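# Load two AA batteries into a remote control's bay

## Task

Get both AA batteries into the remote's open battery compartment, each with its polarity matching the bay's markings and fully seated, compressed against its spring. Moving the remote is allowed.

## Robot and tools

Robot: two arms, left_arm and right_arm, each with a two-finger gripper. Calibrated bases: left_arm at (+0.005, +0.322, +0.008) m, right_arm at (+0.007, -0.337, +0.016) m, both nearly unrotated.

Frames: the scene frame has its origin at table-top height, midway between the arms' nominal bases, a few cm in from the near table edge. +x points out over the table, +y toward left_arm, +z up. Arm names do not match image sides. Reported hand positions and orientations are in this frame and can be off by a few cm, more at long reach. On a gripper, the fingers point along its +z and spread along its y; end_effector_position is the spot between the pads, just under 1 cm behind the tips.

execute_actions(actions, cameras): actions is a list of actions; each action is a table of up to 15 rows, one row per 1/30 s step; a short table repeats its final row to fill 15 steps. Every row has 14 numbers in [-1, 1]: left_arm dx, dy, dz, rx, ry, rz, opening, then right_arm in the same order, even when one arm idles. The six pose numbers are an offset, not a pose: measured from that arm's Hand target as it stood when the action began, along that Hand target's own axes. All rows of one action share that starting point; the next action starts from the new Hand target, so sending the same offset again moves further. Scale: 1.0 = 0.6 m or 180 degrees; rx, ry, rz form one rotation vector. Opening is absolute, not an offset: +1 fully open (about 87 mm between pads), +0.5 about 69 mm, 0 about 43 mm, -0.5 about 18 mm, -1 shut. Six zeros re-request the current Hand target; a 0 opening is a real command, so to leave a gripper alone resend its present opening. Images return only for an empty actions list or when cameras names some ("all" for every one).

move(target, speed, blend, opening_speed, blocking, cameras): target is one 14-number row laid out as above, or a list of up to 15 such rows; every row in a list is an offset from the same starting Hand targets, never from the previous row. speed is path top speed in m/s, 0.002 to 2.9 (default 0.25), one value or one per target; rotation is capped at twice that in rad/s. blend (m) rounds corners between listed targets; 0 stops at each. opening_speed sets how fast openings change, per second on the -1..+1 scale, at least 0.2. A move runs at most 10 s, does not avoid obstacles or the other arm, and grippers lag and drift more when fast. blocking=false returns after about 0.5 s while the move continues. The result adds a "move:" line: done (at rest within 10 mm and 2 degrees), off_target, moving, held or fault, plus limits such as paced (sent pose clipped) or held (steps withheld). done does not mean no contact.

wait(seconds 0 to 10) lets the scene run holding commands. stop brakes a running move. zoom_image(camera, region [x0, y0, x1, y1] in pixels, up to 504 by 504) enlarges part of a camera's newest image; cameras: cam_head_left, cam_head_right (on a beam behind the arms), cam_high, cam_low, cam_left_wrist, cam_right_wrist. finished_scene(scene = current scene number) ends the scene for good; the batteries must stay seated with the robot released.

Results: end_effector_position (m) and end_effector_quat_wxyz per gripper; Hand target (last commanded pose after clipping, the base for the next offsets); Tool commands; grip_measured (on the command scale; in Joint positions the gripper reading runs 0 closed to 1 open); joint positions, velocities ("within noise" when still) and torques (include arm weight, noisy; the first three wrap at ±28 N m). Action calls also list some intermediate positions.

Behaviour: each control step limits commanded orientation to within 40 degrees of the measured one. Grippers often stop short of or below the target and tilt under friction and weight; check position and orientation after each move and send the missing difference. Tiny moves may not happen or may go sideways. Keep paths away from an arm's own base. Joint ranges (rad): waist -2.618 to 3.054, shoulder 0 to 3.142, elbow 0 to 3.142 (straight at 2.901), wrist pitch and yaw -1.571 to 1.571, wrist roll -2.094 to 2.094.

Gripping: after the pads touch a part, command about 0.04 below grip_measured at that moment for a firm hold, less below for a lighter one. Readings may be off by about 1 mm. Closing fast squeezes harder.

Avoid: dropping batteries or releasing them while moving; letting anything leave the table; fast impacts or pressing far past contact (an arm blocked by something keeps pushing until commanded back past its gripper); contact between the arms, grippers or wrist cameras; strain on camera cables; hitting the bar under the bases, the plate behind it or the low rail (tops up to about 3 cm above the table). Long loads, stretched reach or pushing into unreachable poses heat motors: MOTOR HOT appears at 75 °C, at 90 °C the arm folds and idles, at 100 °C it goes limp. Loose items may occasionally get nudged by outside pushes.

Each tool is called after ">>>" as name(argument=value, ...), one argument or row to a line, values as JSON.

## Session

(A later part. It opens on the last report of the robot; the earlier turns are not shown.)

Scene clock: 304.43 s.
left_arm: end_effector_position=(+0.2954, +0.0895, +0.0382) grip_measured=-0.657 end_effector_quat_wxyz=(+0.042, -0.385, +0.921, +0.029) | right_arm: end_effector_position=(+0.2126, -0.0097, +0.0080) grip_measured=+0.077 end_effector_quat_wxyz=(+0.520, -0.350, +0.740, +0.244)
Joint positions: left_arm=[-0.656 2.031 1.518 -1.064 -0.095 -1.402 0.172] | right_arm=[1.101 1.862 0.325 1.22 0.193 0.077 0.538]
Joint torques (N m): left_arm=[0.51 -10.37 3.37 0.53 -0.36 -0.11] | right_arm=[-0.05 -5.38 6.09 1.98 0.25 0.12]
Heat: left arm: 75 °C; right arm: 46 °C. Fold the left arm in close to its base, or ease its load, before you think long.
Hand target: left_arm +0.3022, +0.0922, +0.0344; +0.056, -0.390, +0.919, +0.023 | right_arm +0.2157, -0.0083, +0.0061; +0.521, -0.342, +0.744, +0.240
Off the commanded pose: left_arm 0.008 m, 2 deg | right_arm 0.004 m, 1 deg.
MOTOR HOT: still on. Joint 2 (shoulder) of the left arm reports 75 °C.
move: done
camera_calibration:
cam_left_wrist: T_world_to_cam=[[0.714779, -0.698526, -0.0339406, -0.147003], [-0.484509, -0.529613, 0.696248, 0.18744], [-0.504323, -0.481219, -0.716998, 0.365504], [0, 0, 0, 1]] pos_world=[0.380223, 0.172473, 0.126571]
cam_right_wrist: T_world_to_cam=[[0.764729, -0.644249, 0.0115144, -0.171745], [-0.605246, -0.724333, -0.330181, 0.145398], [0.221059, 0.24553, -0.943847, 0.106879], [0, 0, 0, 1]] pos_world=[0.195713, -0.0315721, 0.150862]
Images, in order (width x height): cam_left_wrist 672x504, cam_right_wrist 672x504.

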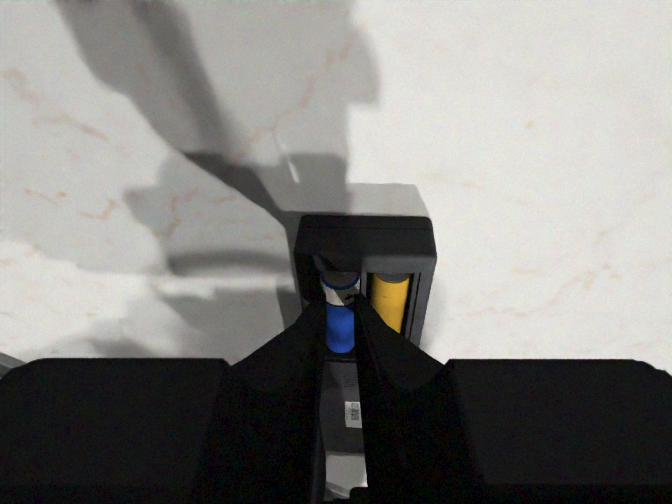

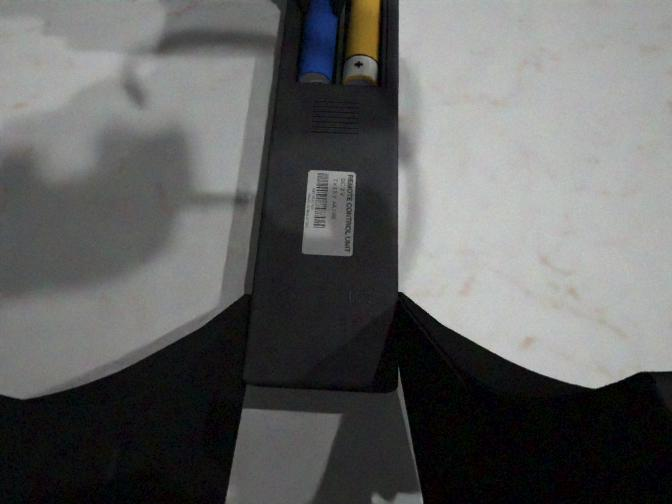

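>>> move(
  target=[0.006, 0.0, 0.019, 0, 0, 0, -0.66, 0, 0, 0, 0, 0, 0, -0.08],
  speed=0.05,
  cameras=["cam_left_wrist", "cam_right_wrist"],
)

>>> zoom_image(
  camera="cam_left_wrist",
  region=[240, 180, 440, 380],
)

>>> zoom_image(
  camera="cam_right_wrist",
  region=[255, 0, 435, 130],
)

Scene clock: 306.23 s.
left_arm: end_effector_position=(+0.2953, +0.0895, +0.0376) grip_measured=-0.657 end_effector_quat_wxyz=(+0.046, -0.386, +0.921, +0.024) | right_arm: end_effector_position=(+0.2126, -0.0097, +0.0080) grip_measured=+0.077 end_effector_quat_wxyz=(+0.520, -0.350, +0.740, +0.244)
Joint positions: left_arm=[-0.656 2.019 1.498 -1.043 -0.095 -1.402 0.171] | right_arm=[1.101 1.862 0.325 1.22 0.193 0.077 0.538]
Joint torques (N m): left_arm=[0.35 -8.1 2.3 0.83 -0.41 -0.17] | right_arm=[-0.05 -5.37 6.11 1.98 0.25 0.12]
Heat: left arm: 75 °C; right arm: 46 °C. Fold the left arm in close to its base, or ease its load, before you think long.
Hand target: left_arm +0.3007, +0.0906, +0.0227; +0.056, -0.390, +0.919, +0.024 | right_arm +0.2157, -0.0083, +0.0061; +0.521, -0.342, +0.744, +0.240
Off the commanded pose: left_arm 0.016 m, 1 deg | right_arm 0.004 m, 1 deg.
MOTOR HOT: still on. Joint 2 (shoulder) of the left arm reports 75 °C.
move: off_target (left_arm)
camera_calibration:
cam_left_wrist: T_world_to_cam=[[0.714977, -0.698818, -0.0214707, -0.147343], [-0.491582, -0.524311, 0.695302, 0.189506], [-0.497147, -0.486571, -0.718397, 0.363313], [0, 0, 0, 1]] pos_world=[0.379125, 0.173171, 0.126076]
cam_right_wrist: T_world_to_cam=[[0.764729, -0.644249, 0.0115144, -0.171745], [-0.605246, -0.724333, -0.330181, 0.145398], [0.221059, 0.24553, -0.943847, 0.106879], [0, 0, 0, 1]] pos_world=[0.195713, -0.0315721, 0.150862]
Images, in order (width x height): cam_left_wrist 672x504, cam_right_wrist 672x504.

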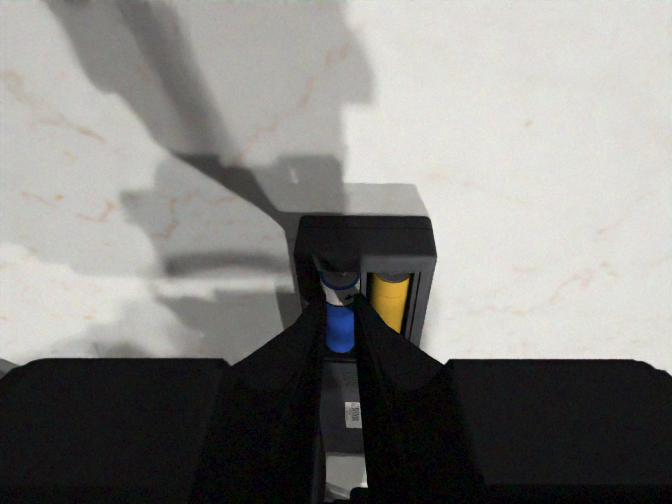

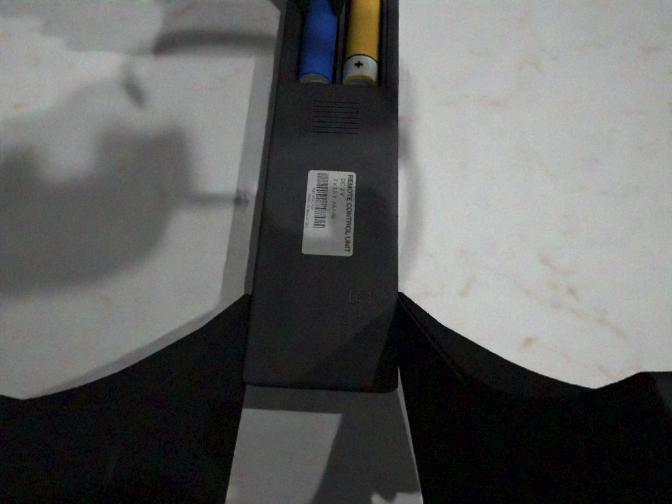

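Scaled by 2.520 from the camera's 672x504 image, which has a finer 960x720 frame.

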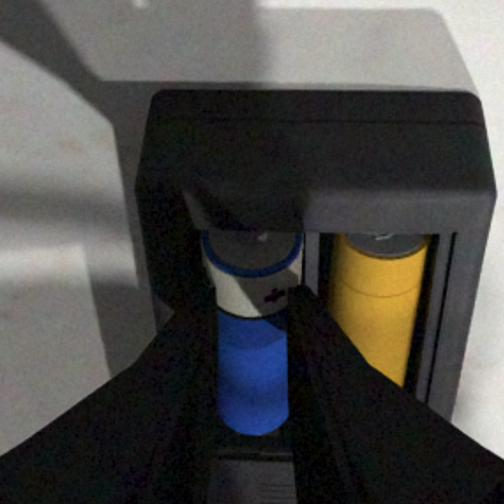

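Scaled by 2.800 from the camera's 672x504 image, which has a finer 960x720 frame.

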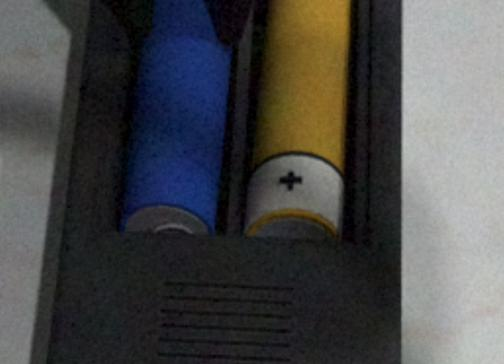

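>>> move(
  target=[
    [-0.0106, 0.0, -0.0865, 0, 0, 0, -0.62, 0, 0, 0, 0, 0, 0, -0.08],
    [-0.0106, 0.0, -0.0865, 0, 0, 0, -1.0, 0, 0, 0, 0, 0, 0, -0.08],
    [-0.0093, 0.0, -0.008, 0, 0, 0, -1.0, 0, 0, 0, 0, 0, 0, -0.08],
  ],
  speed=[0.12, 0.1, 0.08],
  opening_speed=1.2,
  cameras=["cam_left_wrist", "cam_right_wrist"],
)

>>> zoom_image(
  camera="cam_left_wrist",
  region=[240, 180, 440, 380],
)

>>> zoom_image(
  camera="cam_right_wrist",
  region=[255, 0, 435, 130],
)

Scene clock: 312.53 s.
left_arm: end_effector_position=(+0.2978, +0.0903, +0.0411) grip_measured=-0.972 end_effector_quat_wxyz=(+0.045, -0.387, +0.921, +0.022) | right_arm: end_effector_position=(+0.2126, -0.0097, +0.0080) grip_measured=+0.077 end_effector_quat_wxyz=(+0.520, -0.350, +0.740, +0.244)
Joint positions: left_arm=[-0.65 2.019 1.512 -1.055 -0.093 -1.398 0.014] | right_arm=[1.101 1.862 0.325 1.22 0.193 0.077 0.538]
Joint torques (N m): left_arm=[0.62 -8.79 2.43 0.74 -0.32 -0.05] | right_arm=[-0.06 -5.37 6.09 1.98 0.25 0.12]
Heat: left arm: 74 °C; right arm: 46 °C. Fold the left arm in close to its base, or ease its load, before you think long.
Hand target: left_arm +0.3041, +0.0942, +0.0281; +0.056, -0.390, +0.919, +0.023 | right_arm +0.2157, -0.0083, +0.0061; +0.521, -0.342, +0.744, +0.240
Off the commanded pose: left_arm 0.015 m, 1 deg | right_arm 0.004 m, 1 deg.
MOTOR HOT: still on. Joint 2 (shoulder) of the left arm reports 74 °C.
move: off_target (left_arm); target 2's new opening was sent with left_arm's hand 0.018 m and 3 deg from that target
camera_calibration:
cam_left_wrist: T_world_to_cam=[[0.716839, -0.696984, -0.0188297, -0.149437], [-0.490823, -0.523618, 0.69636, 0.188288], [-0.495211, -0.489936, -0.717446, 0.367276], [0, 0, 0, 1]] pos_world=[0.381418, 0.174378, 0.12957]
cam_right_wrist: T_world_to_cam=[[0.764729, -0.644249, 0.0115144, -0.171745], [-0.605246, -0.724333, -0.330181, 0.145398], [0.221059, 0.24553, -0.943847, 0.106879], [0, 0, 0, 1]] pos_world=[0.195713, -0.0315721, 0.150862]
Images, in order (width x height): cam_left_wrist 672x504, cam_right_wrist 672x504.

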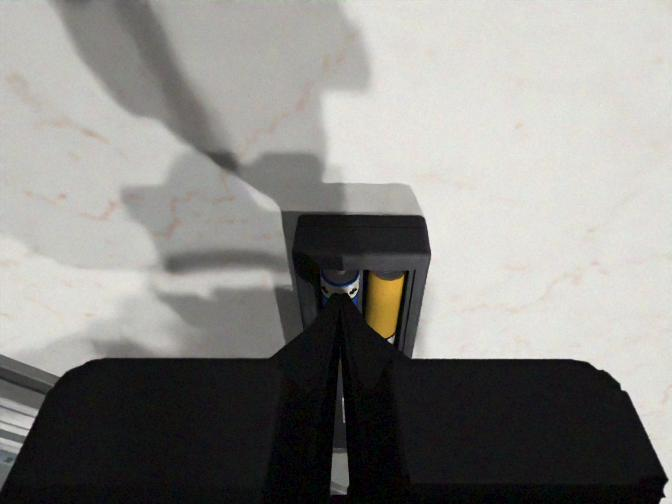

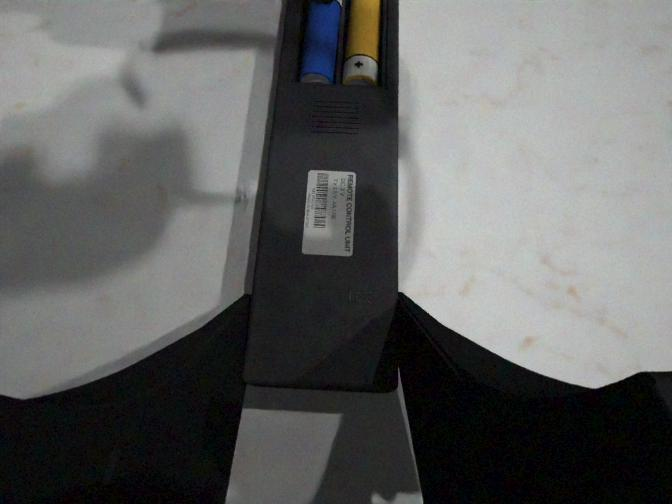

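Scaled by 2.520 from the camera's 672x504 image, which has a finer 960x720 frame.

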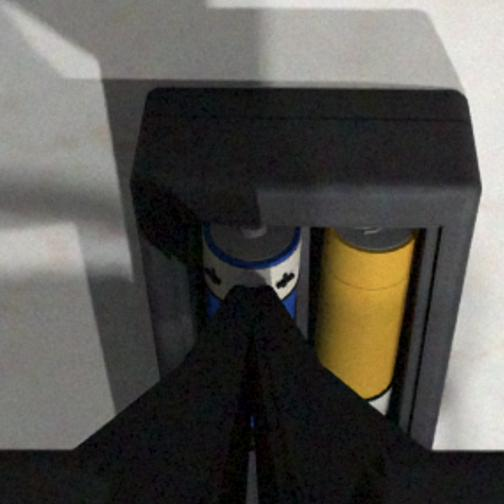

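Scaled by 2.800 from the camera's 672x504 image, which has a finer 960x720 frame.

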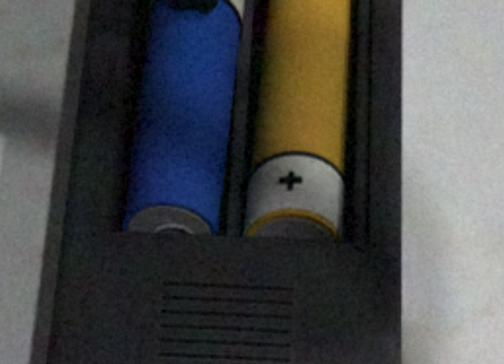

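>>> move(
  target=[-0.0088, 0.0, 0.018, 0, 0, 0, -1.0, 0, 0, 0, 0, 0, 0, -0.08],
  speed=0.05,
  cameras=["cam_left_wrist", "cam_right_wrist"],
)

>>> zoom_image(
  camera="cam_left_wrist",
  region=[240, 180, 440, 380],
)

Scene clock: 313.97 s.
left_arm: end_effector_position=(+0.2980, +0.0909, +0.0403) grip_measured=-0.972 end_effector_quat_wxyz=(+0.037, -0.385, +0.922, +0.013) | right_arm: end_effector_position=(+0.2126, -0.0097, +0.0080) grip_measured=+0.077 end_effector_quat_wxyz=(+0.520, -0.350, +0.740, +0.244)
Joint positions: left_arm=[-0.637 2.015 1.5 -1.04 -0.068 -1.38 0.014] | right_arm=[1.101 1.862 0.325 1.22 0.193 0.077 0.538]
Joint torques (N m): left_arm=[0.87 -7.27 1.89 0.89 -0.54 -0.04] | right_arm=[-0.05 -5.37 6.08 1.98 0.26 0.12]
Heat: left arm: 74 °C; right arm: 46 °C. Fold the left arm in close to its base, or ease its load, before you think long.
Hand target: left_arm +0.3086, +0.0989, +0.0181; +0.056, -0.390, +0.919, +0.023 | right_arm +0.2157, -0.0083, +0.0061; +0.521, -0.342, +0.744, +0.240
Off the commanded pose: left_arm 0.026 m, 3 deg | right_arm 0.004 m, 1 deg.
MOTOR HOT: still on. Joint 2 (shoulder) of the left arm reports 74 °C.
move: off_target (left_arm)
camera_calibration:
cam_left_wrist: T_world_to_cam=[[0.713255, -0.70085, -0.00879242, -0.148135], [-0.486855, -0.504419, 0.713115, 0.185655], [-0.504222, -0.504353, -0.700991, 0.370442], [0, 0, 0, 1]] pos_world=[0.38283, 0.176661, 0.125981]
cam_right_wrist: T_world_to_cam=[[0.764729, -0.644249, 0.0115144, -0.171745], [-0.605246, -0.724333, -0.330181, 0.145398], [0.221059, 0.24553, -0.943847, 0.106879], [0, 0, 0, 1]] pos_world=[0.195713, -0.0315721, 0.150862]
Images, in order (width x height): cam_left_wrist 672x504, cam_right_wrist 672x504.

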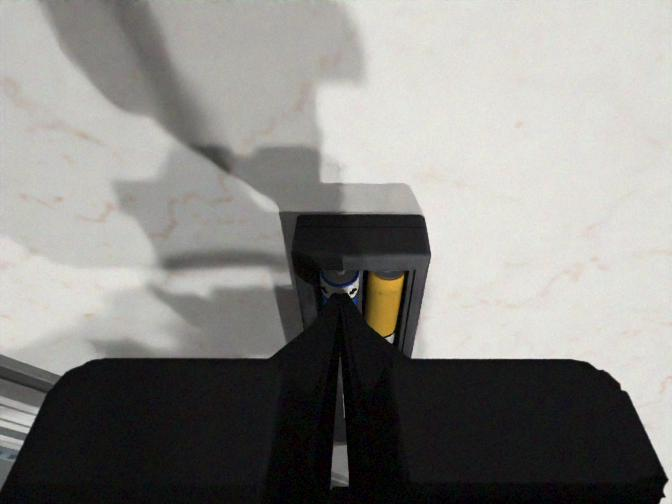

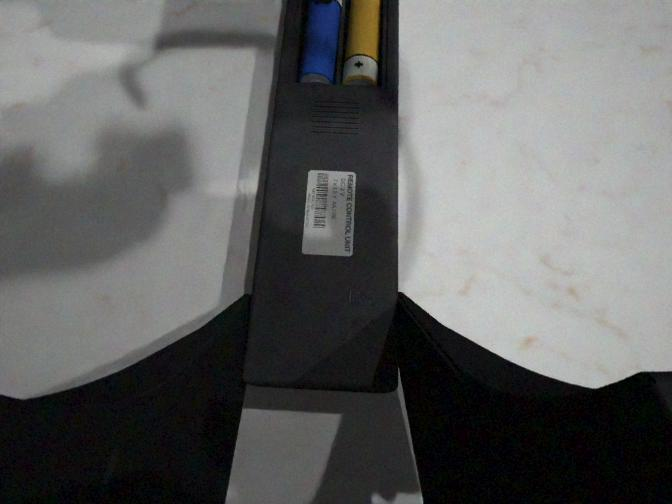

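Scaled by 2.520 from the camera's 672x504 image, which has a finer 960x720 frame.

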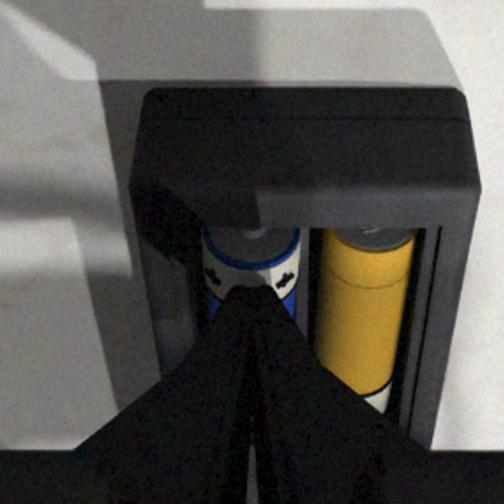

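>>> move(
  target=[
    [0.00827, 0.00295, -0.09657, 0, 0, 0, -1.0, 0, 0, 0, 0, 0, 0, -0.08],
    [0.00662, 0.09452, -0.25555, 0.28377, -0.2541, 0.39798, -0.6, 0, 0, 0, 0, 0, 0, -0.08],
  ],
  speed=[0.15, 0.5],
  blend=[0.02, 0],
  cameras=["cam_left_wrist", "cam_right_wrist"],
)

>>> zoom_image(
  camera="cam_left_wrist",
  region=[230, 150, 490, 330],
)

>>> zoom_image(
  camera="cam_right_wrist",
  region=[255, 0, 435, 130],
)

Scene clock: 319.07 s.
left_arm: end_effector_position=(+0.2518, +0.1224, +0.1688) grip_measured=-0.600 end_effector_quat_wxyz=(+0.493, +0.280, +0.805, -0.173) | right_arm: end_effector_position=(+0.2126, -0.0097, +0.0080) grip_measured=+0.077 end_effector_quat_wxyz=(+0.520, -0.350, +0.740, +0.244)
Joint positions: left_arm=[-0.721 0.935 0.636 -0.175 0.002 -0.01 0.2] | right_arm=[1.101 1.862 0.325 1.22 0.193 0.077 0.538]
Joint torques (N m): left_arm=[0.39 -2.8 5.34 2.15 0.06 0.04] | right_arm=[-0.05 -5.37 6.11 1.98 0.25 0.12]
Heat: left arm: 73 °C; right arm: 46 °C. Fold the left arm in close to its base, or ease its load, before you think long.
Hand target: left_arm +0.2522, +0.1222, +0.1698; +0.499, +0.283, +0.800, -0.177 | right_arm +0.2157, -0.0083, +0.0061; +0.521, -0.342, +0.744, +0.240
Off the commanded pose: left_arm 0.001 m, 1 deg | right_arm 0.004 m, 1 deg.
MOTOR HOT: still on. Joint 2 (shoulder) of the left arm reports 73 °C.
move: done
camera_calibration:
cam_left_wrist: T_world_to_cam=[[-0.611408, -0.791312, -0.00233413, 0.251533], [-0.770505, 0.595998, -0.226071, 0.18271], [0.180284, -0.136423, -0.974108, 0.281782], [0, 0, 0, 1]] pos_world=[0.243768, 0.128588, 0.316378]
cam_right_wrist: T_world_to_cam=[[0.764729, -0.644249, 0.0115144, -0.171745], [-0.605246, -0.724333, -0.330181, 0.145398], [0.221059, 0.24553, -0.943847, 0.106879], [0, 0, 0, 1]] pos_world=[0.195713, -0.0315721, 0.150862]
Images, in order (width x height): cam_left_wrist 672x504, cam_right_wrist 672x504.

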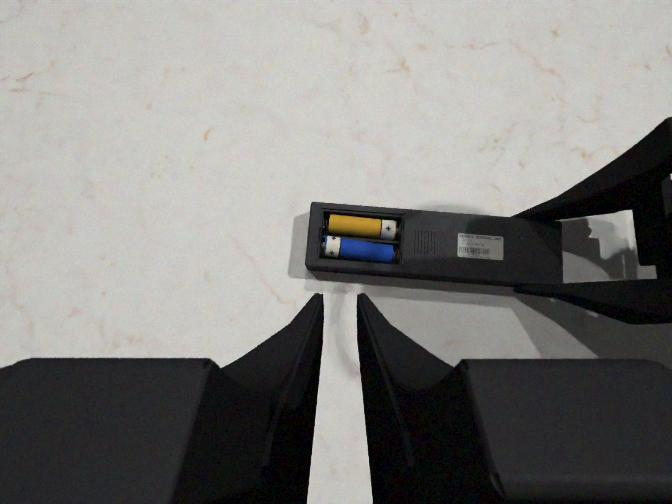

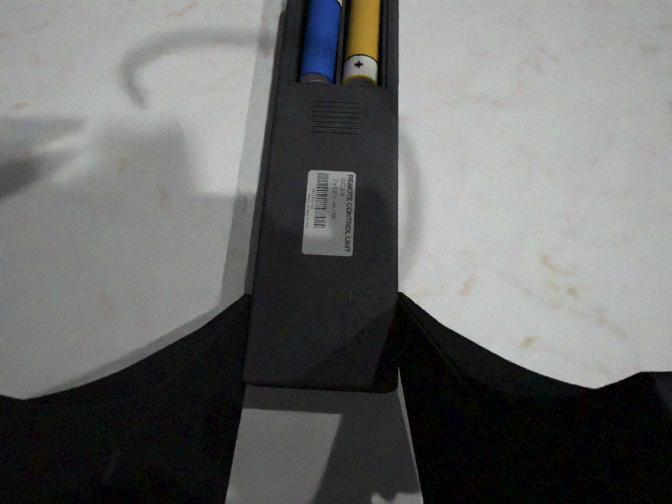

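Scaled by 1.938 from the camera's 672x504 image, which has a finer 960x720 frame.

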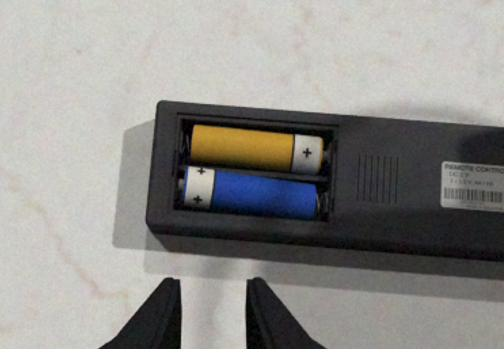

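Scaled by 2.800 from the camera's 672x504 image, which has a finer 960x720 frame.

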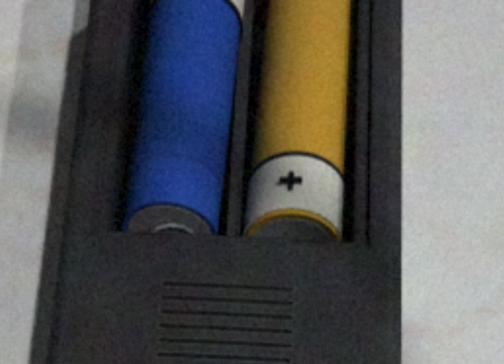

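>>> zoom_image(
  camera="cam_left_wrist",
  region=[300, 195, 420, 285],
)

Scaled by 4.200 from the camera's 672x504 image, which has a finer 960x720 frame.

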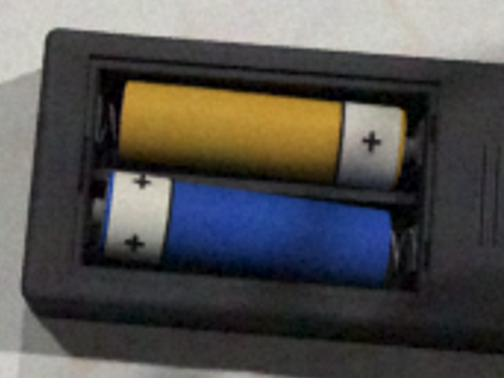

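>>> move(
  target=[
    [0.09218, 0.03092, 0.15217, -0.34161, 0.16543, -0.33586, -1.0, 0, 0, 0, 0, 0, 0, -0.08],
    [0.13712, 0.03095, 0.17417, -0.34161, 0.16543, -0.33586, -1.0, 0, 0, 0, 0, 0, 0, -0.08],
  ],
  speed=[0.45, 0.1],
  blend=[0.005, 0],
  cameras=["cam_left_wrist", "cam_right_wrist"],
)

>>> zoom_image(
  camera="cam_left_wrist",
  region=[240, 180, 440, 380],
)

Scene clock: 329.90 s.
left_arm: end_effector_position=(+0.3086, +0.0999, +0.0582) grip_measured=-0.972 end_effector_quat_wxyz=(+0.222, -0.374, +0.896, +0.089) | right_arm: end_effector_position=(+0.2126, -0.0097, +0.0080) grip_measured=+0.077 end_effector_quat_wxyz=(+0.520, -0.350, +0.740, +0.244)
Joint positions: left_arm=[-0.792 1.977 1.507 -1.077 -0.474 -1.53 0.014] | right_arm=[1.101 1.862 0.325 1.22 0.193 0.077 0.538]
Joint torques (N m): left_arm=[0.34 -8.35 4.16 0.32 -0.29 -0.13] | right_arm=[-0.05 -5.35 6.11 1.98 0.25 0.12]
Heat: left arm: 69 °C; right arm: 46 °C.
Hand target: left_arm +0.3086, +0.1000, +0.0500; +0.215, -0.380, +0.895, +0.091 | right_arm +0.2157, -0.0083, +0.0061; +0.521, -0.342, +0.744, +0.240
Off the commanded pose: left_arm 0.008 m, 1 deg | right_arm 0.004 m, 1 deg.
MOTOR HOT: cleared for the motors of the left arm.
move: done
camera_calibration:
cam_left_wrist: T_world_to_cam=[[0.715845, -0.698244, -0.00461435, -0.150533], [-0.644825, -0.663586, 0.379281, 0.266795], [-0.267893, -0.268531, -0.92527, 0.309377], [0, 0, 0, 1]] pos_world=[0.362674, 0.15501, 0.184373]
cam_right_wrist: T_world_to_cam=[[0.764729, -0.644249, 0.0115144, -0.171745], [-0.605246, -0.724333, -0.330181, 0.145398], [0.221059, 0.24553, -0.943847, 0.106879], [0, 0, 0, 1]] pos_world=[0.195713, -0.0315721, 0.150862]
Images, in order (width x height): cam_left_wrist 672x504, cam_right_wrist 672x504.

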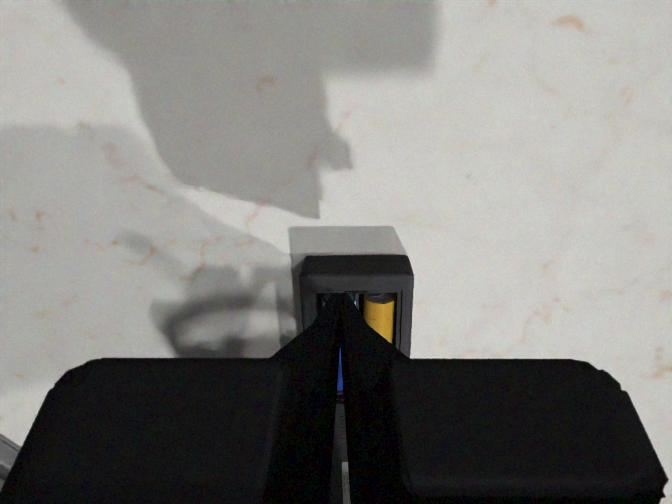

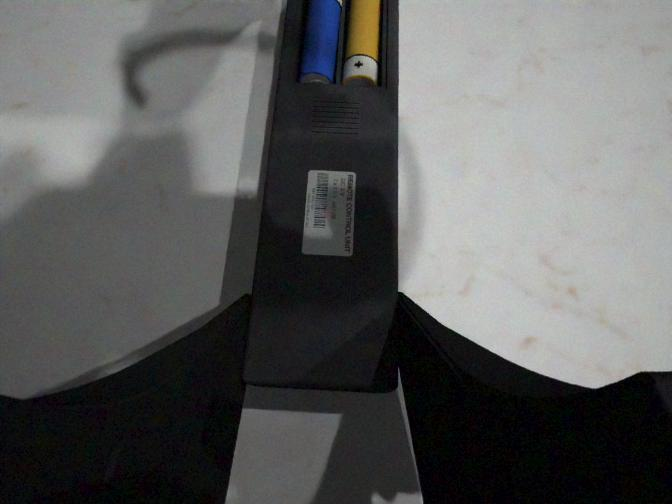

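Scaled by 2.520 from the camera's 672x504 image, which has a finer 960x720 frame.

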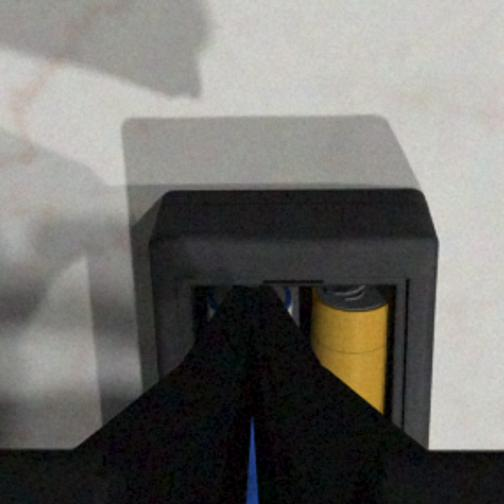

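>>> move(
  target=[
    [0.01286, 0, 0.02525, 0, 0, 0, -1.0, 0, 0, 0, 0, 0, 0, -0.08],
    [0.02767, 0, 0.0177, 0, 0, 0, -1.0, 0, 0, 0, 0, 0, 0, -0.08],
  ],
  speed=[0.06, 0.05],
  blend=[0.002, 0],
  cameras=["cam_left_wrist", "cam_right_wrist"],
)

>>> zoom_image(
  camera="cam_left_wrist",
  region=[240, 180, 440, 380],
)

>>> zoom_image(
  camera="cam_right_wrist",
  region=[255, 0, 435, 130],
)

Scene clock: 333.43 s.
left_arm: end_effector_position=(+0.3055, +0.0978, +0.0425) grip_measured=-0.972 end_effector_quat_wxyz=(+0.222, -0.380, +0.893, +0.090) | right_arm: end_effector_position=(+0.2126, -0.0097, +0.0080) grip_measured=+0.077 end_effector_quat_wxyz=(+0.520, -0.350, +0.740, +0.244)
Joint positions: left_arm=[-0.804 1.994 1.465 -1.03 -0.477 -1.558 0.014] | right_arm=[1.101 1.862 0.325 1.22 0.193 0.077 0.538]
Joint torques (N m): left_arm=[-0.72 -7.75 4.46 0.34 -0.25 -0.18] | right_arm=[-0.05 -5.38 6.09 1.98 0.25 0.12]
Heat: left arm: 69 °C; right arm: 46 °C.
Hand target: left_arm +0.3016, +0.0929, +0.0329; +0.215, -0.380, +0.895, +0.091 | right_arm +0.2157, -0.0083, +0.0061; +0.521, -0.342, +0.744, +0.240
Off the commanded pose: left_arm 0.011 m, 1 deg | right_arm 0.004 m, 1 deg.
move: off_target (left_arm)
camera_calibration:
cam_left_wrist: T_world_to_cam=[[0.724674, -0.689084, -0.00326544, -0.153467], [-0.637388, -0.672094, 0.376862, 0.267944], [-0.261885, -0.271021, -0.926263, 0.291883], [0, 0, 0, 1]] pos_world=[0.358437, 0.153439, 0.168882]
cam_right_wrist: T_world_to_cam=[[0.764729, -0.644249, 0.0115144, -0.171745], [-0.605246, -0.724333, -0.330181, 0.145398], [0.221059, 0.24553, -0.943847, 0.106879], [0, 0, 0, 1]] pos_world=[0.195713, -0.0315721, 0.150862]
Images, in order (width x height): cam_left_wrist 672x504, cam_right_wrist 672x504.

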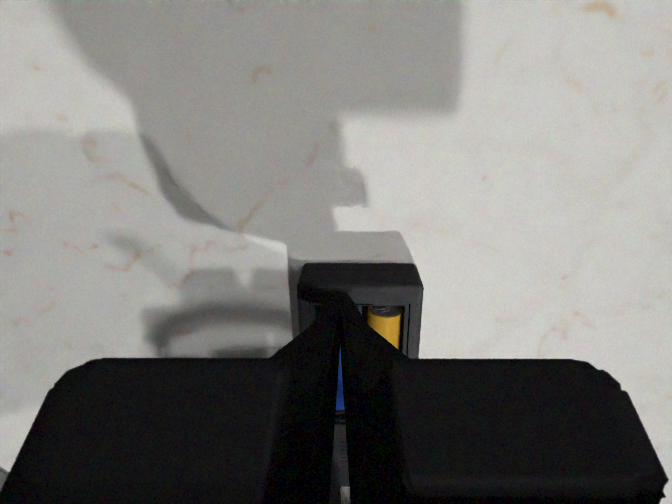

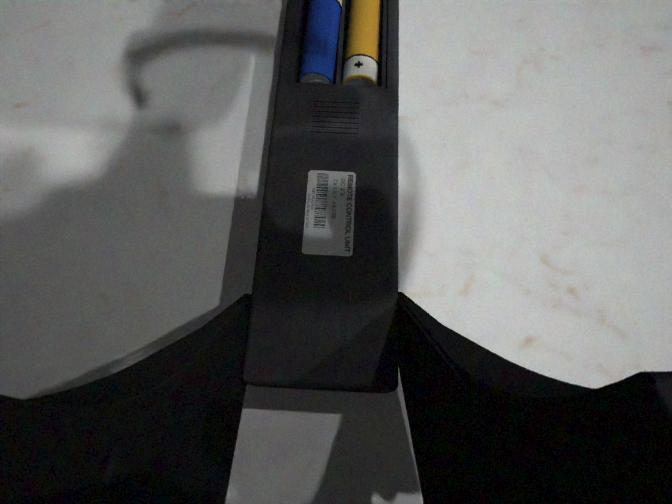

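Scaled by 2.520 from the camera's 672x504 image, which has a finer 960x720 frame.

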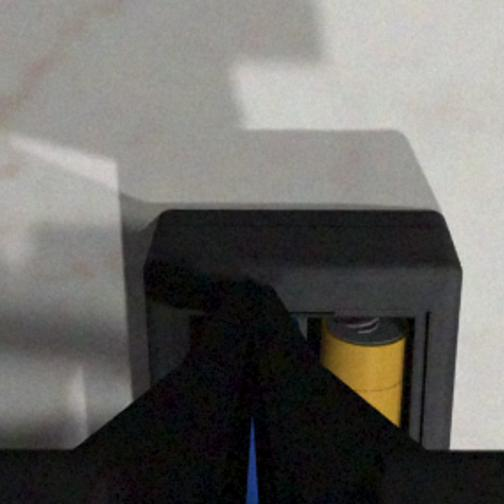

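Scaled by 2.800 from the camera's 672x504 image, which has a finer 960x720 frame.

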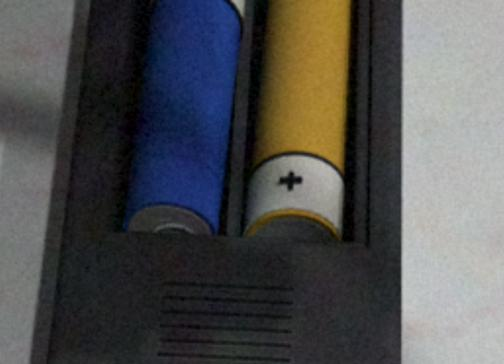

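>>> move(
  target=[
    [-0.0051, 0, 0.0157, 0, 0, 0, -1.0, 0, 0, 0, 0, 0, 0, -0.08],
    [0.01645, 0, 0.00658, 0, 0, 0, -1.0, 0, 0, 0, 0, 0, 0, -0.08],
  ],
  speed=[0.06, 0.05],
  blend=[0.001, 0],
  cameras=["cam_left_wrist", "cam_right_wrist"],
)

>>> zoom_image(
  camera="cam_left_wrist",
  region=[240, 180, 440, 380],
)

>>> zoom_image(
  camera="cam_right_wrist",
  region=[255, 0, 435, 130],
)

Scene clock: 335.47 s.
left_arm: end_effector_position=(+0.3055, +0.0972, +0.0415) grip_measured=-0.972 end_effector_quat_wxyz=(+0.234, -0.381, +0.890, +0.092) | right_arm: end_effector_position=(+0.2126, -0.0097, +0.0080) grip_measured=+0.077 end_effector_quat_wxyz=(+0.520, -0.350, +0.740, +0.244)
Joint positions: left_arm=[-0.815 1.994 1.457 -1.023 -0.499 -1.574 0.014] | right_arm=[1.101 1.862 0.325 1.22 0.193 0.077 0.538]
Joint torques (N m): left_arm=[-1.28 -6.95 3.6 0.46 0.02 -0.2] | right_arm=[-0.06 -5.37 6.11 1.98 0.25 0.12]
Heat: left arm: 69 °C; right arm: 46 °C.
Hand target: left_arm +0.2968, +0.0880, +0.0249; +0.215, -0.380, +0.895, +0.091 | right_arm +0.2157, -0.0083, +0.0061; +0.521, -0.342, +0.744, +0.240
Off the commanded pose: left_arm 0.021 m, 2 deg | right_arm 0.004 m, 1 deg.
move: off_target (left_arm)
camera_calibration:
cam_left_wrist: T_world_to_cam=[[0.726862, -0.686774, 0.0036087, -0.155018], [-0.642696, -0.67834, 0.356086, 0.27092], [-0.242103, -0.261144, -0.934446, 0.284201], [0, 0, 0, 1]] pos_world=[0.355602, 0.151531, 0.169659]
cam_right_wrist: T_world_to_cam=[[0.764729, -0.644249, 0.0115144, -0.171745], [-0.605246, -0.724333, -0.330181, 0.145398], [0.221059, 0.24553, -0.943847, 0.106879], [0, 0, 0, 1]] pos_world=[0.195713, -0.0315721, 0.150862]
Images, in order (width x height): cam_left_wrist 672x504, cam_right_wrist 672x504.

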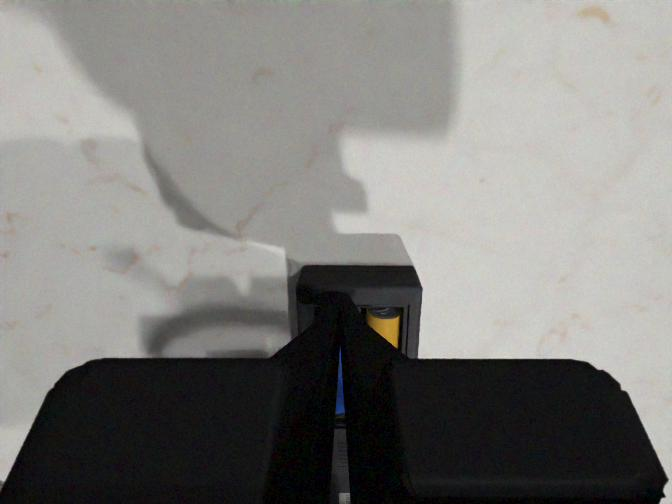

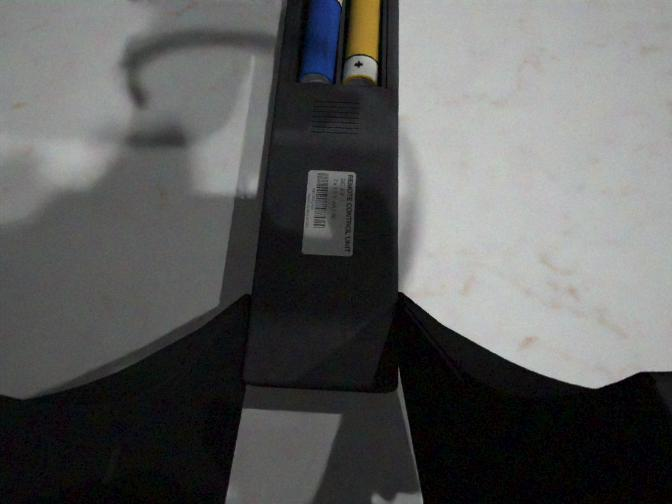

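Scaled by 2.520 from the camera's 672x504 image, which has a finer 960x720 frame.

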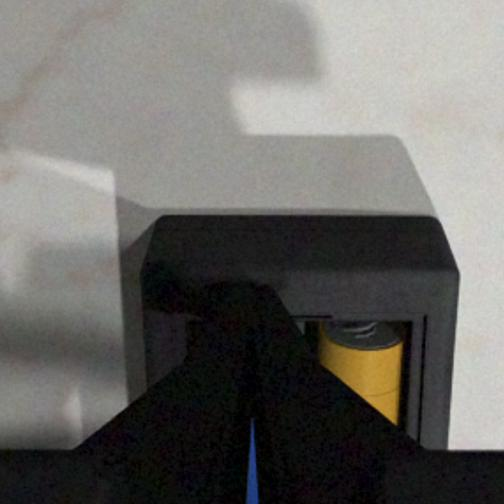

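Scaled by 2.800 from the camera's 672x504 image, which has a finer 960x720 frame.

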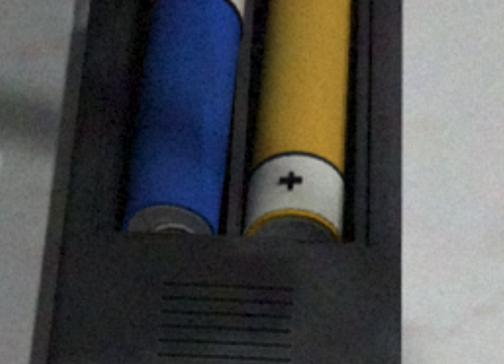

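>>> move(
  target=[0.0189, 0, -0.0006, 0, 0, 0, -1.0, 0, 0, 0, 0, 0, 0, -0.08],
  speed=0.05,
  cameras=["cam_left_wrist", "cam_right_wrist"],
)

>>> zoom_image(
  camera="cam_left_wrist",
  region=[240, 180, 440, 380],
)

>>> zoom_image(
  camera="cam_right_wrist",
  region=[255, 0, 435, 130],
)

Scene clock: 337.13 s.
left_arm: end_effector_position=(+0.3048, +0.0966, +0.0415) grip_measured=-0.972 end_effector_quat_wxyz=(+0.250, -0.383, +0.884, +0.097) | right_arm: end_effector_position=(+0.2126, -0.0097, +0.0080) grip_measured=+0.077 end_effector_quat_wxyz=(+0.520, -0.350, +0.740, +0.244)
Joint positions: left_arm=[-0.835 1.997 1.454 -1.027 -0.536 -1.606 0.014] | right_arm=[1.101 1.862 0.325 1.22 0.193 0.077 0.538]
Joint torques (N m): left_arm=[-1.92 -6.6 3.49 0.48 0.31 -0.22] | right_arm=[-0.06 -5.38 6.11 1.98 0.25 0.12]
Heat: left arm: 69 °C; right arm: 46 °C.
Hand target: left_arm +0.2897, +0.0805, +0.0201; +0.215, -0.380, +0.895, +0.091 | right_arm +0.2157, -0.0083, +0.0061; +0.521, -0.342, +0.744, +0.240
Off the commanded pose: left_arm 0.031 m, 4 deg | right_arm 0.004 m, 1 deg.
move: off_target (left_arm)
camera_calibration:
cam_left_wrist: T_world_to_cam=[[0.732145, -0.681085, 0.00938061, -0.157395], [-0.647058, -0.691133, 0.321951, 0.274187], [-0.212792, -0.241784, -0.94671, 0.273455], [0, 0, 0, 1]] pos_world=[0.35084, 0.148417, 0.172084]
cam_right_wrist: T_world_to_cam=[[0.764729, -0.644249, 0.0115144, -0.171745], [-0.605246, -0.724333, -0.330181, 0.145398], [0.221059, 0.24553, -0.943847, 0.106879], [0, 0, 0, 1]] pos_world=[0.195713, -0.0315721, 0.150862]
Images, in order (width x height): cam_left_wrist 672x504, cam_right_wrist 672x504.

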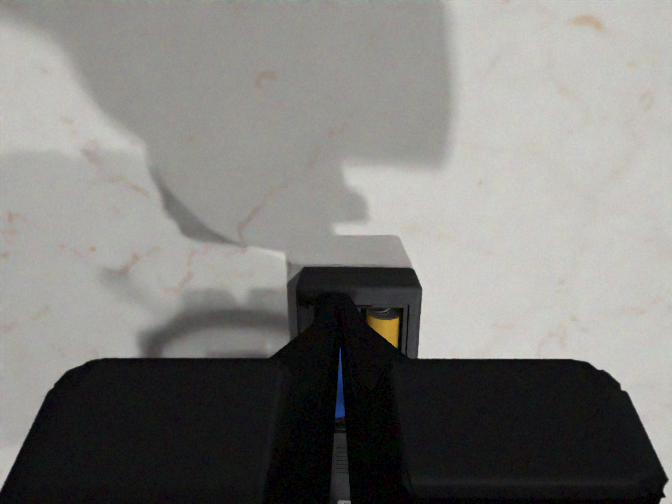

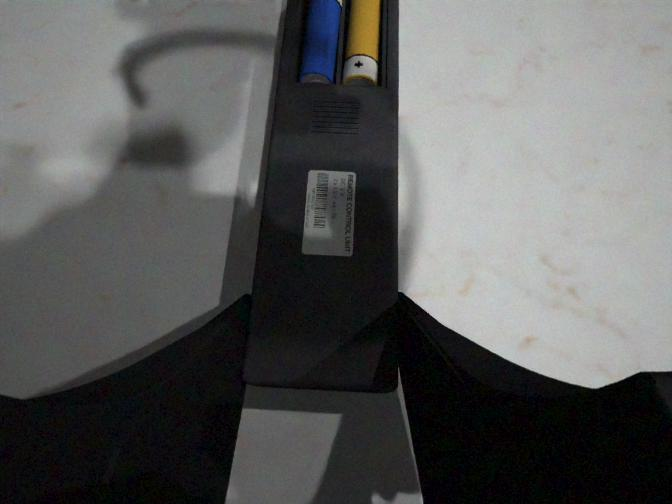

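Scaled by 2.520 from the camera's 672x504 image, which has a finer 960x720 frame.

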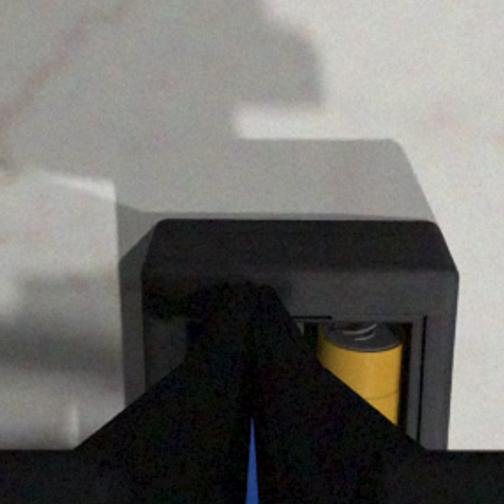

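Scaled by 2.800 from the camera's 672x504 image, which has a finer 960x720 frame.

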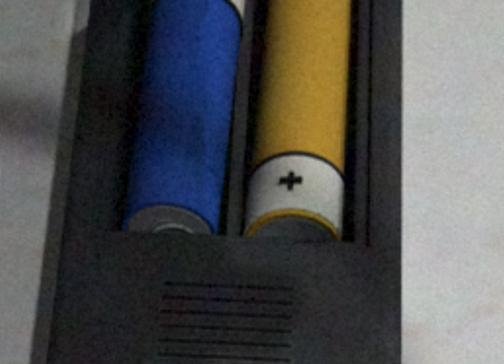

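>>> move(
  target=[0.0189, 0, -0.0026, 0, 0, 0, -1.0, 0, 0, 0, 0, 0, 0, -0.08],
  speed=0.05,
  cameras=["cam_left_wrist", "cam_right_wrist"],
)

>>> zoom_image(
  camera="cam_left_wrist",
  region=[240, 180, 440, 380],
)

>>> zoom_image(
  camera="cam_right_wrist",
  region=[255, 0, 435, 130],
)

Scene clock: 338.47 s.
left_arm: end_effector_position=(+0.3038, +0.0959, +0.0412) grip_measured=-0.972 end_effector_quat_wxyz=(+0.267, -0.385, +0.877, +0.104) | right_arm: end_effector_position=(+0.2126, -0.0097, +0.0080) grip_measured=+0.077 end_effector_quat_wxyz=(+0.520, -0.350, +0.740, +0.244)
Joint positions: left_arm=[-0.855 2.004 1.454 -1.037 -0.573 -1.639 0.014] | right_arm=[1.101 1.862 0.325 1.22 0.193 0.077 0.538]
Joint torques (N m): left_arm=[-2.78 -6.49 3.62 0.43 0.65 -0.22] | right_arm=[-0.06 -5.38 6.08 1.98 0.25 0.12]
Heat: left arm: 68 °C; right arm: 46 °C.
Hand target: left_arm +0.2821, +0.0727, +0.0164; +0.214, -0.380, +0.895, +0.091 | right_arm +0.2157, -0.0083, +0.0061; +0.521, -0.342, +0.744, +0.240
Off the commanded pose: left_arm 0.040 m, 7 deg | right_arm 0.004 m, 1 deg.
move: off_target (left_arm)
camera_calibration:
cam_left_wrist: T_world_to_cam=[[0.737027, -0.675738, 0.013061, -0.159279], [-0.650196, -0.703629, 0.28662, 0.276745], [-0.18449, -0.219738, -0.957955, 0.262591], [0, 0, 0, 1]] pos_world=[0.345777, 0.144796, 0.17431]
cam_right_wrist: T_world_to_cam=[[0.764729, -0.644249, 0.0115144, -0.171745], [-0.605246, -0.724333, -0.330181, 0.145398], [0.221059, 0.24553, -0.943847, 0.106879], [0, 0, 0, 1]] pos_world=[0.195713, -0.0315721, 0.150862]
Images, in order (width x height): cam_left_wrist 672x504, cam_right_wrist 672x504.

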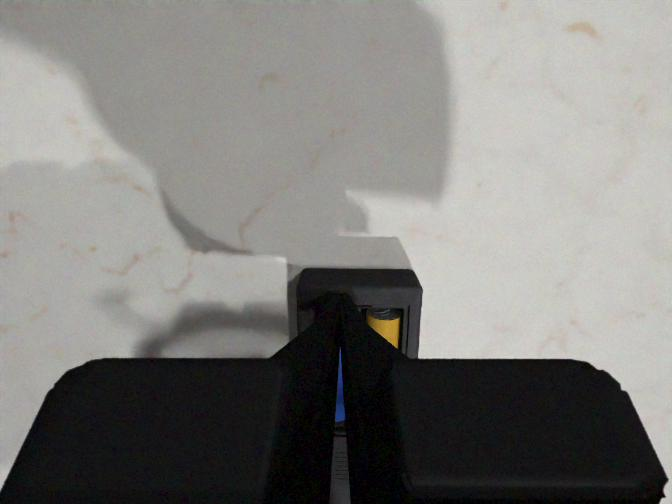

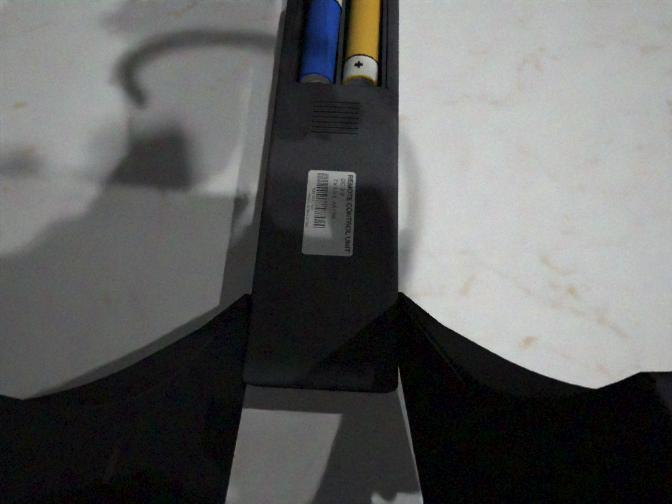

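Scaled by 2.520 from the camera's 672x504 image, which has a finer 960x720 frame.

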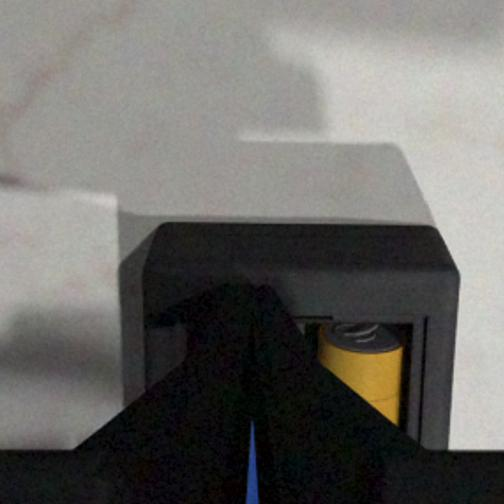

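Scaled by 2.800 from the camera's 672x504 image, which has a finer 960x720 frame.

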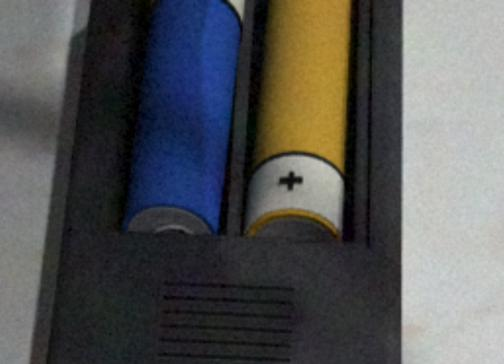

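>>> move(
  target=[0.00572, 0, -0.02537, 0, 0, 0, -1.0, 0, 0, 0, 0, 0, 0, -0.08],
  speed=0.05,
  cameras=["cam_left_wrist", "cam_right_wrist"],
)

>>> zoom_image(
  camera="cam_left_wrist",
  region=[240, 180, 440, 380],
)

>>> zoom_image(
  camera="cam_right_wrist",
  region=[255, 0, 435, 130],
)

Scene clock: 340.73 s.
left_arm: end_effector_position=(+0.2825, +0.0761, +0.0409) grip_measured=-0.972 end_effector_quat_wxyz=(+0.245, -0.376, +0.889, +0.094) | right_arm: end_effector_position=(+0.2126, -0.0097, +0.0080) grip_measured=+0.077 end_effector_quat_wxyz=(+0.520, -0.350, +0.740, +0.244)
Joint positions: left_arm=[-0.911 2.004 1.466 -1.068 -0.522 -1.672 0.014] | right_arm=[1.101 1.862 0.325 1.22 0.193 0.077 0.538]
Joint torques (N m): left_arm=[-0.61 -7.06 5.93 0.12 0.19 -0.14] | right_arm=[-0.06 -5.37 6.11 1.98 0.25 0.12]
Heat: left arm: 68 °C; right arm: 46 °C.
Hand target: left_arm +0.2751, +0.0655, +0.0284; +0.215, -0.380, +0.895, +0.091 | right_arm +0.2157, -0.0083, +0.0061; +0.521, -0.342, +0.744, +0.240
Off the commanded pose: left_arm 0.018 m, 4 deg | right_arm 0.004 m, 1 deg.
move: off_target (left_arm)
camera_calibration:
cam_left_wrist: T_world_to_cam=[[0.719811, -0.694143, 0.00621025, -0.150406], [-0.65575, -0.677009, 0.334144, 0.246619], [-0.227739, -0.244593, -0.942502, 0.267493], [0, 0, 0, 1]] pos_world=[0.330903, 0.127987, 0.17064]
cam_right_wrist: T_world_to_cam=[[0.764729, -0.644249, 0.0115144, -0.171745], [-0.605246, -0.724333, -0.330181, 0.145398], [0.221059, 0.24553, -0.943847, 0.106879], [0, 0, 0, 1]] pos_world=[0.195713, -0.0315721, 0.150862]
Images, in order (width x height): cam_left_wrist 672x504, cam_right_wrist 672x504.

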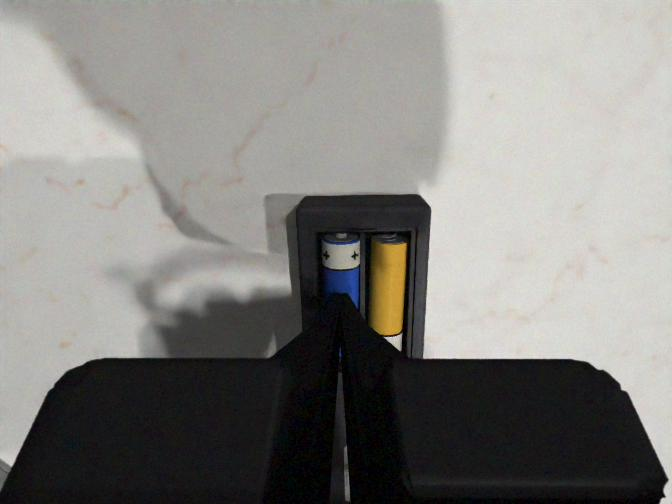

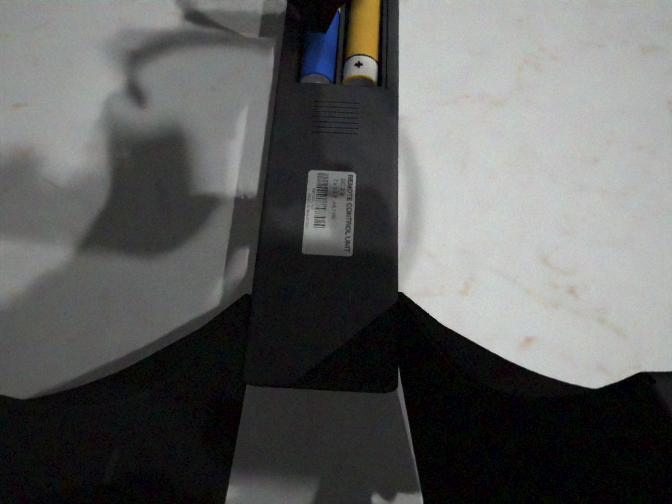

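Scaled by 2.520 from the camera's 672x504 image, which has a finer 960x720 frame.

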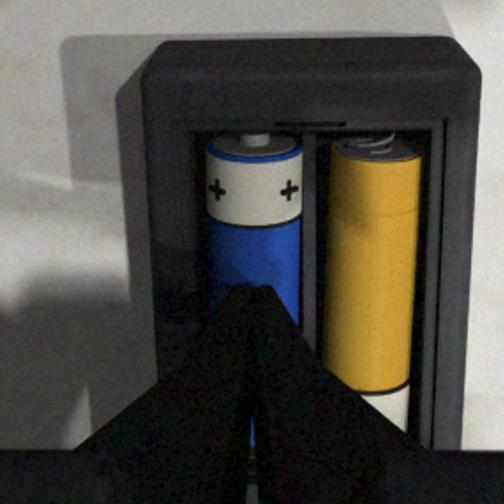

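Scaled by 2.800 from the camera's 672x504 image, which has a finer 960x720 frame.

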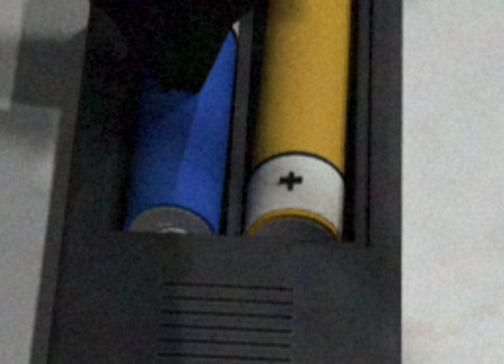

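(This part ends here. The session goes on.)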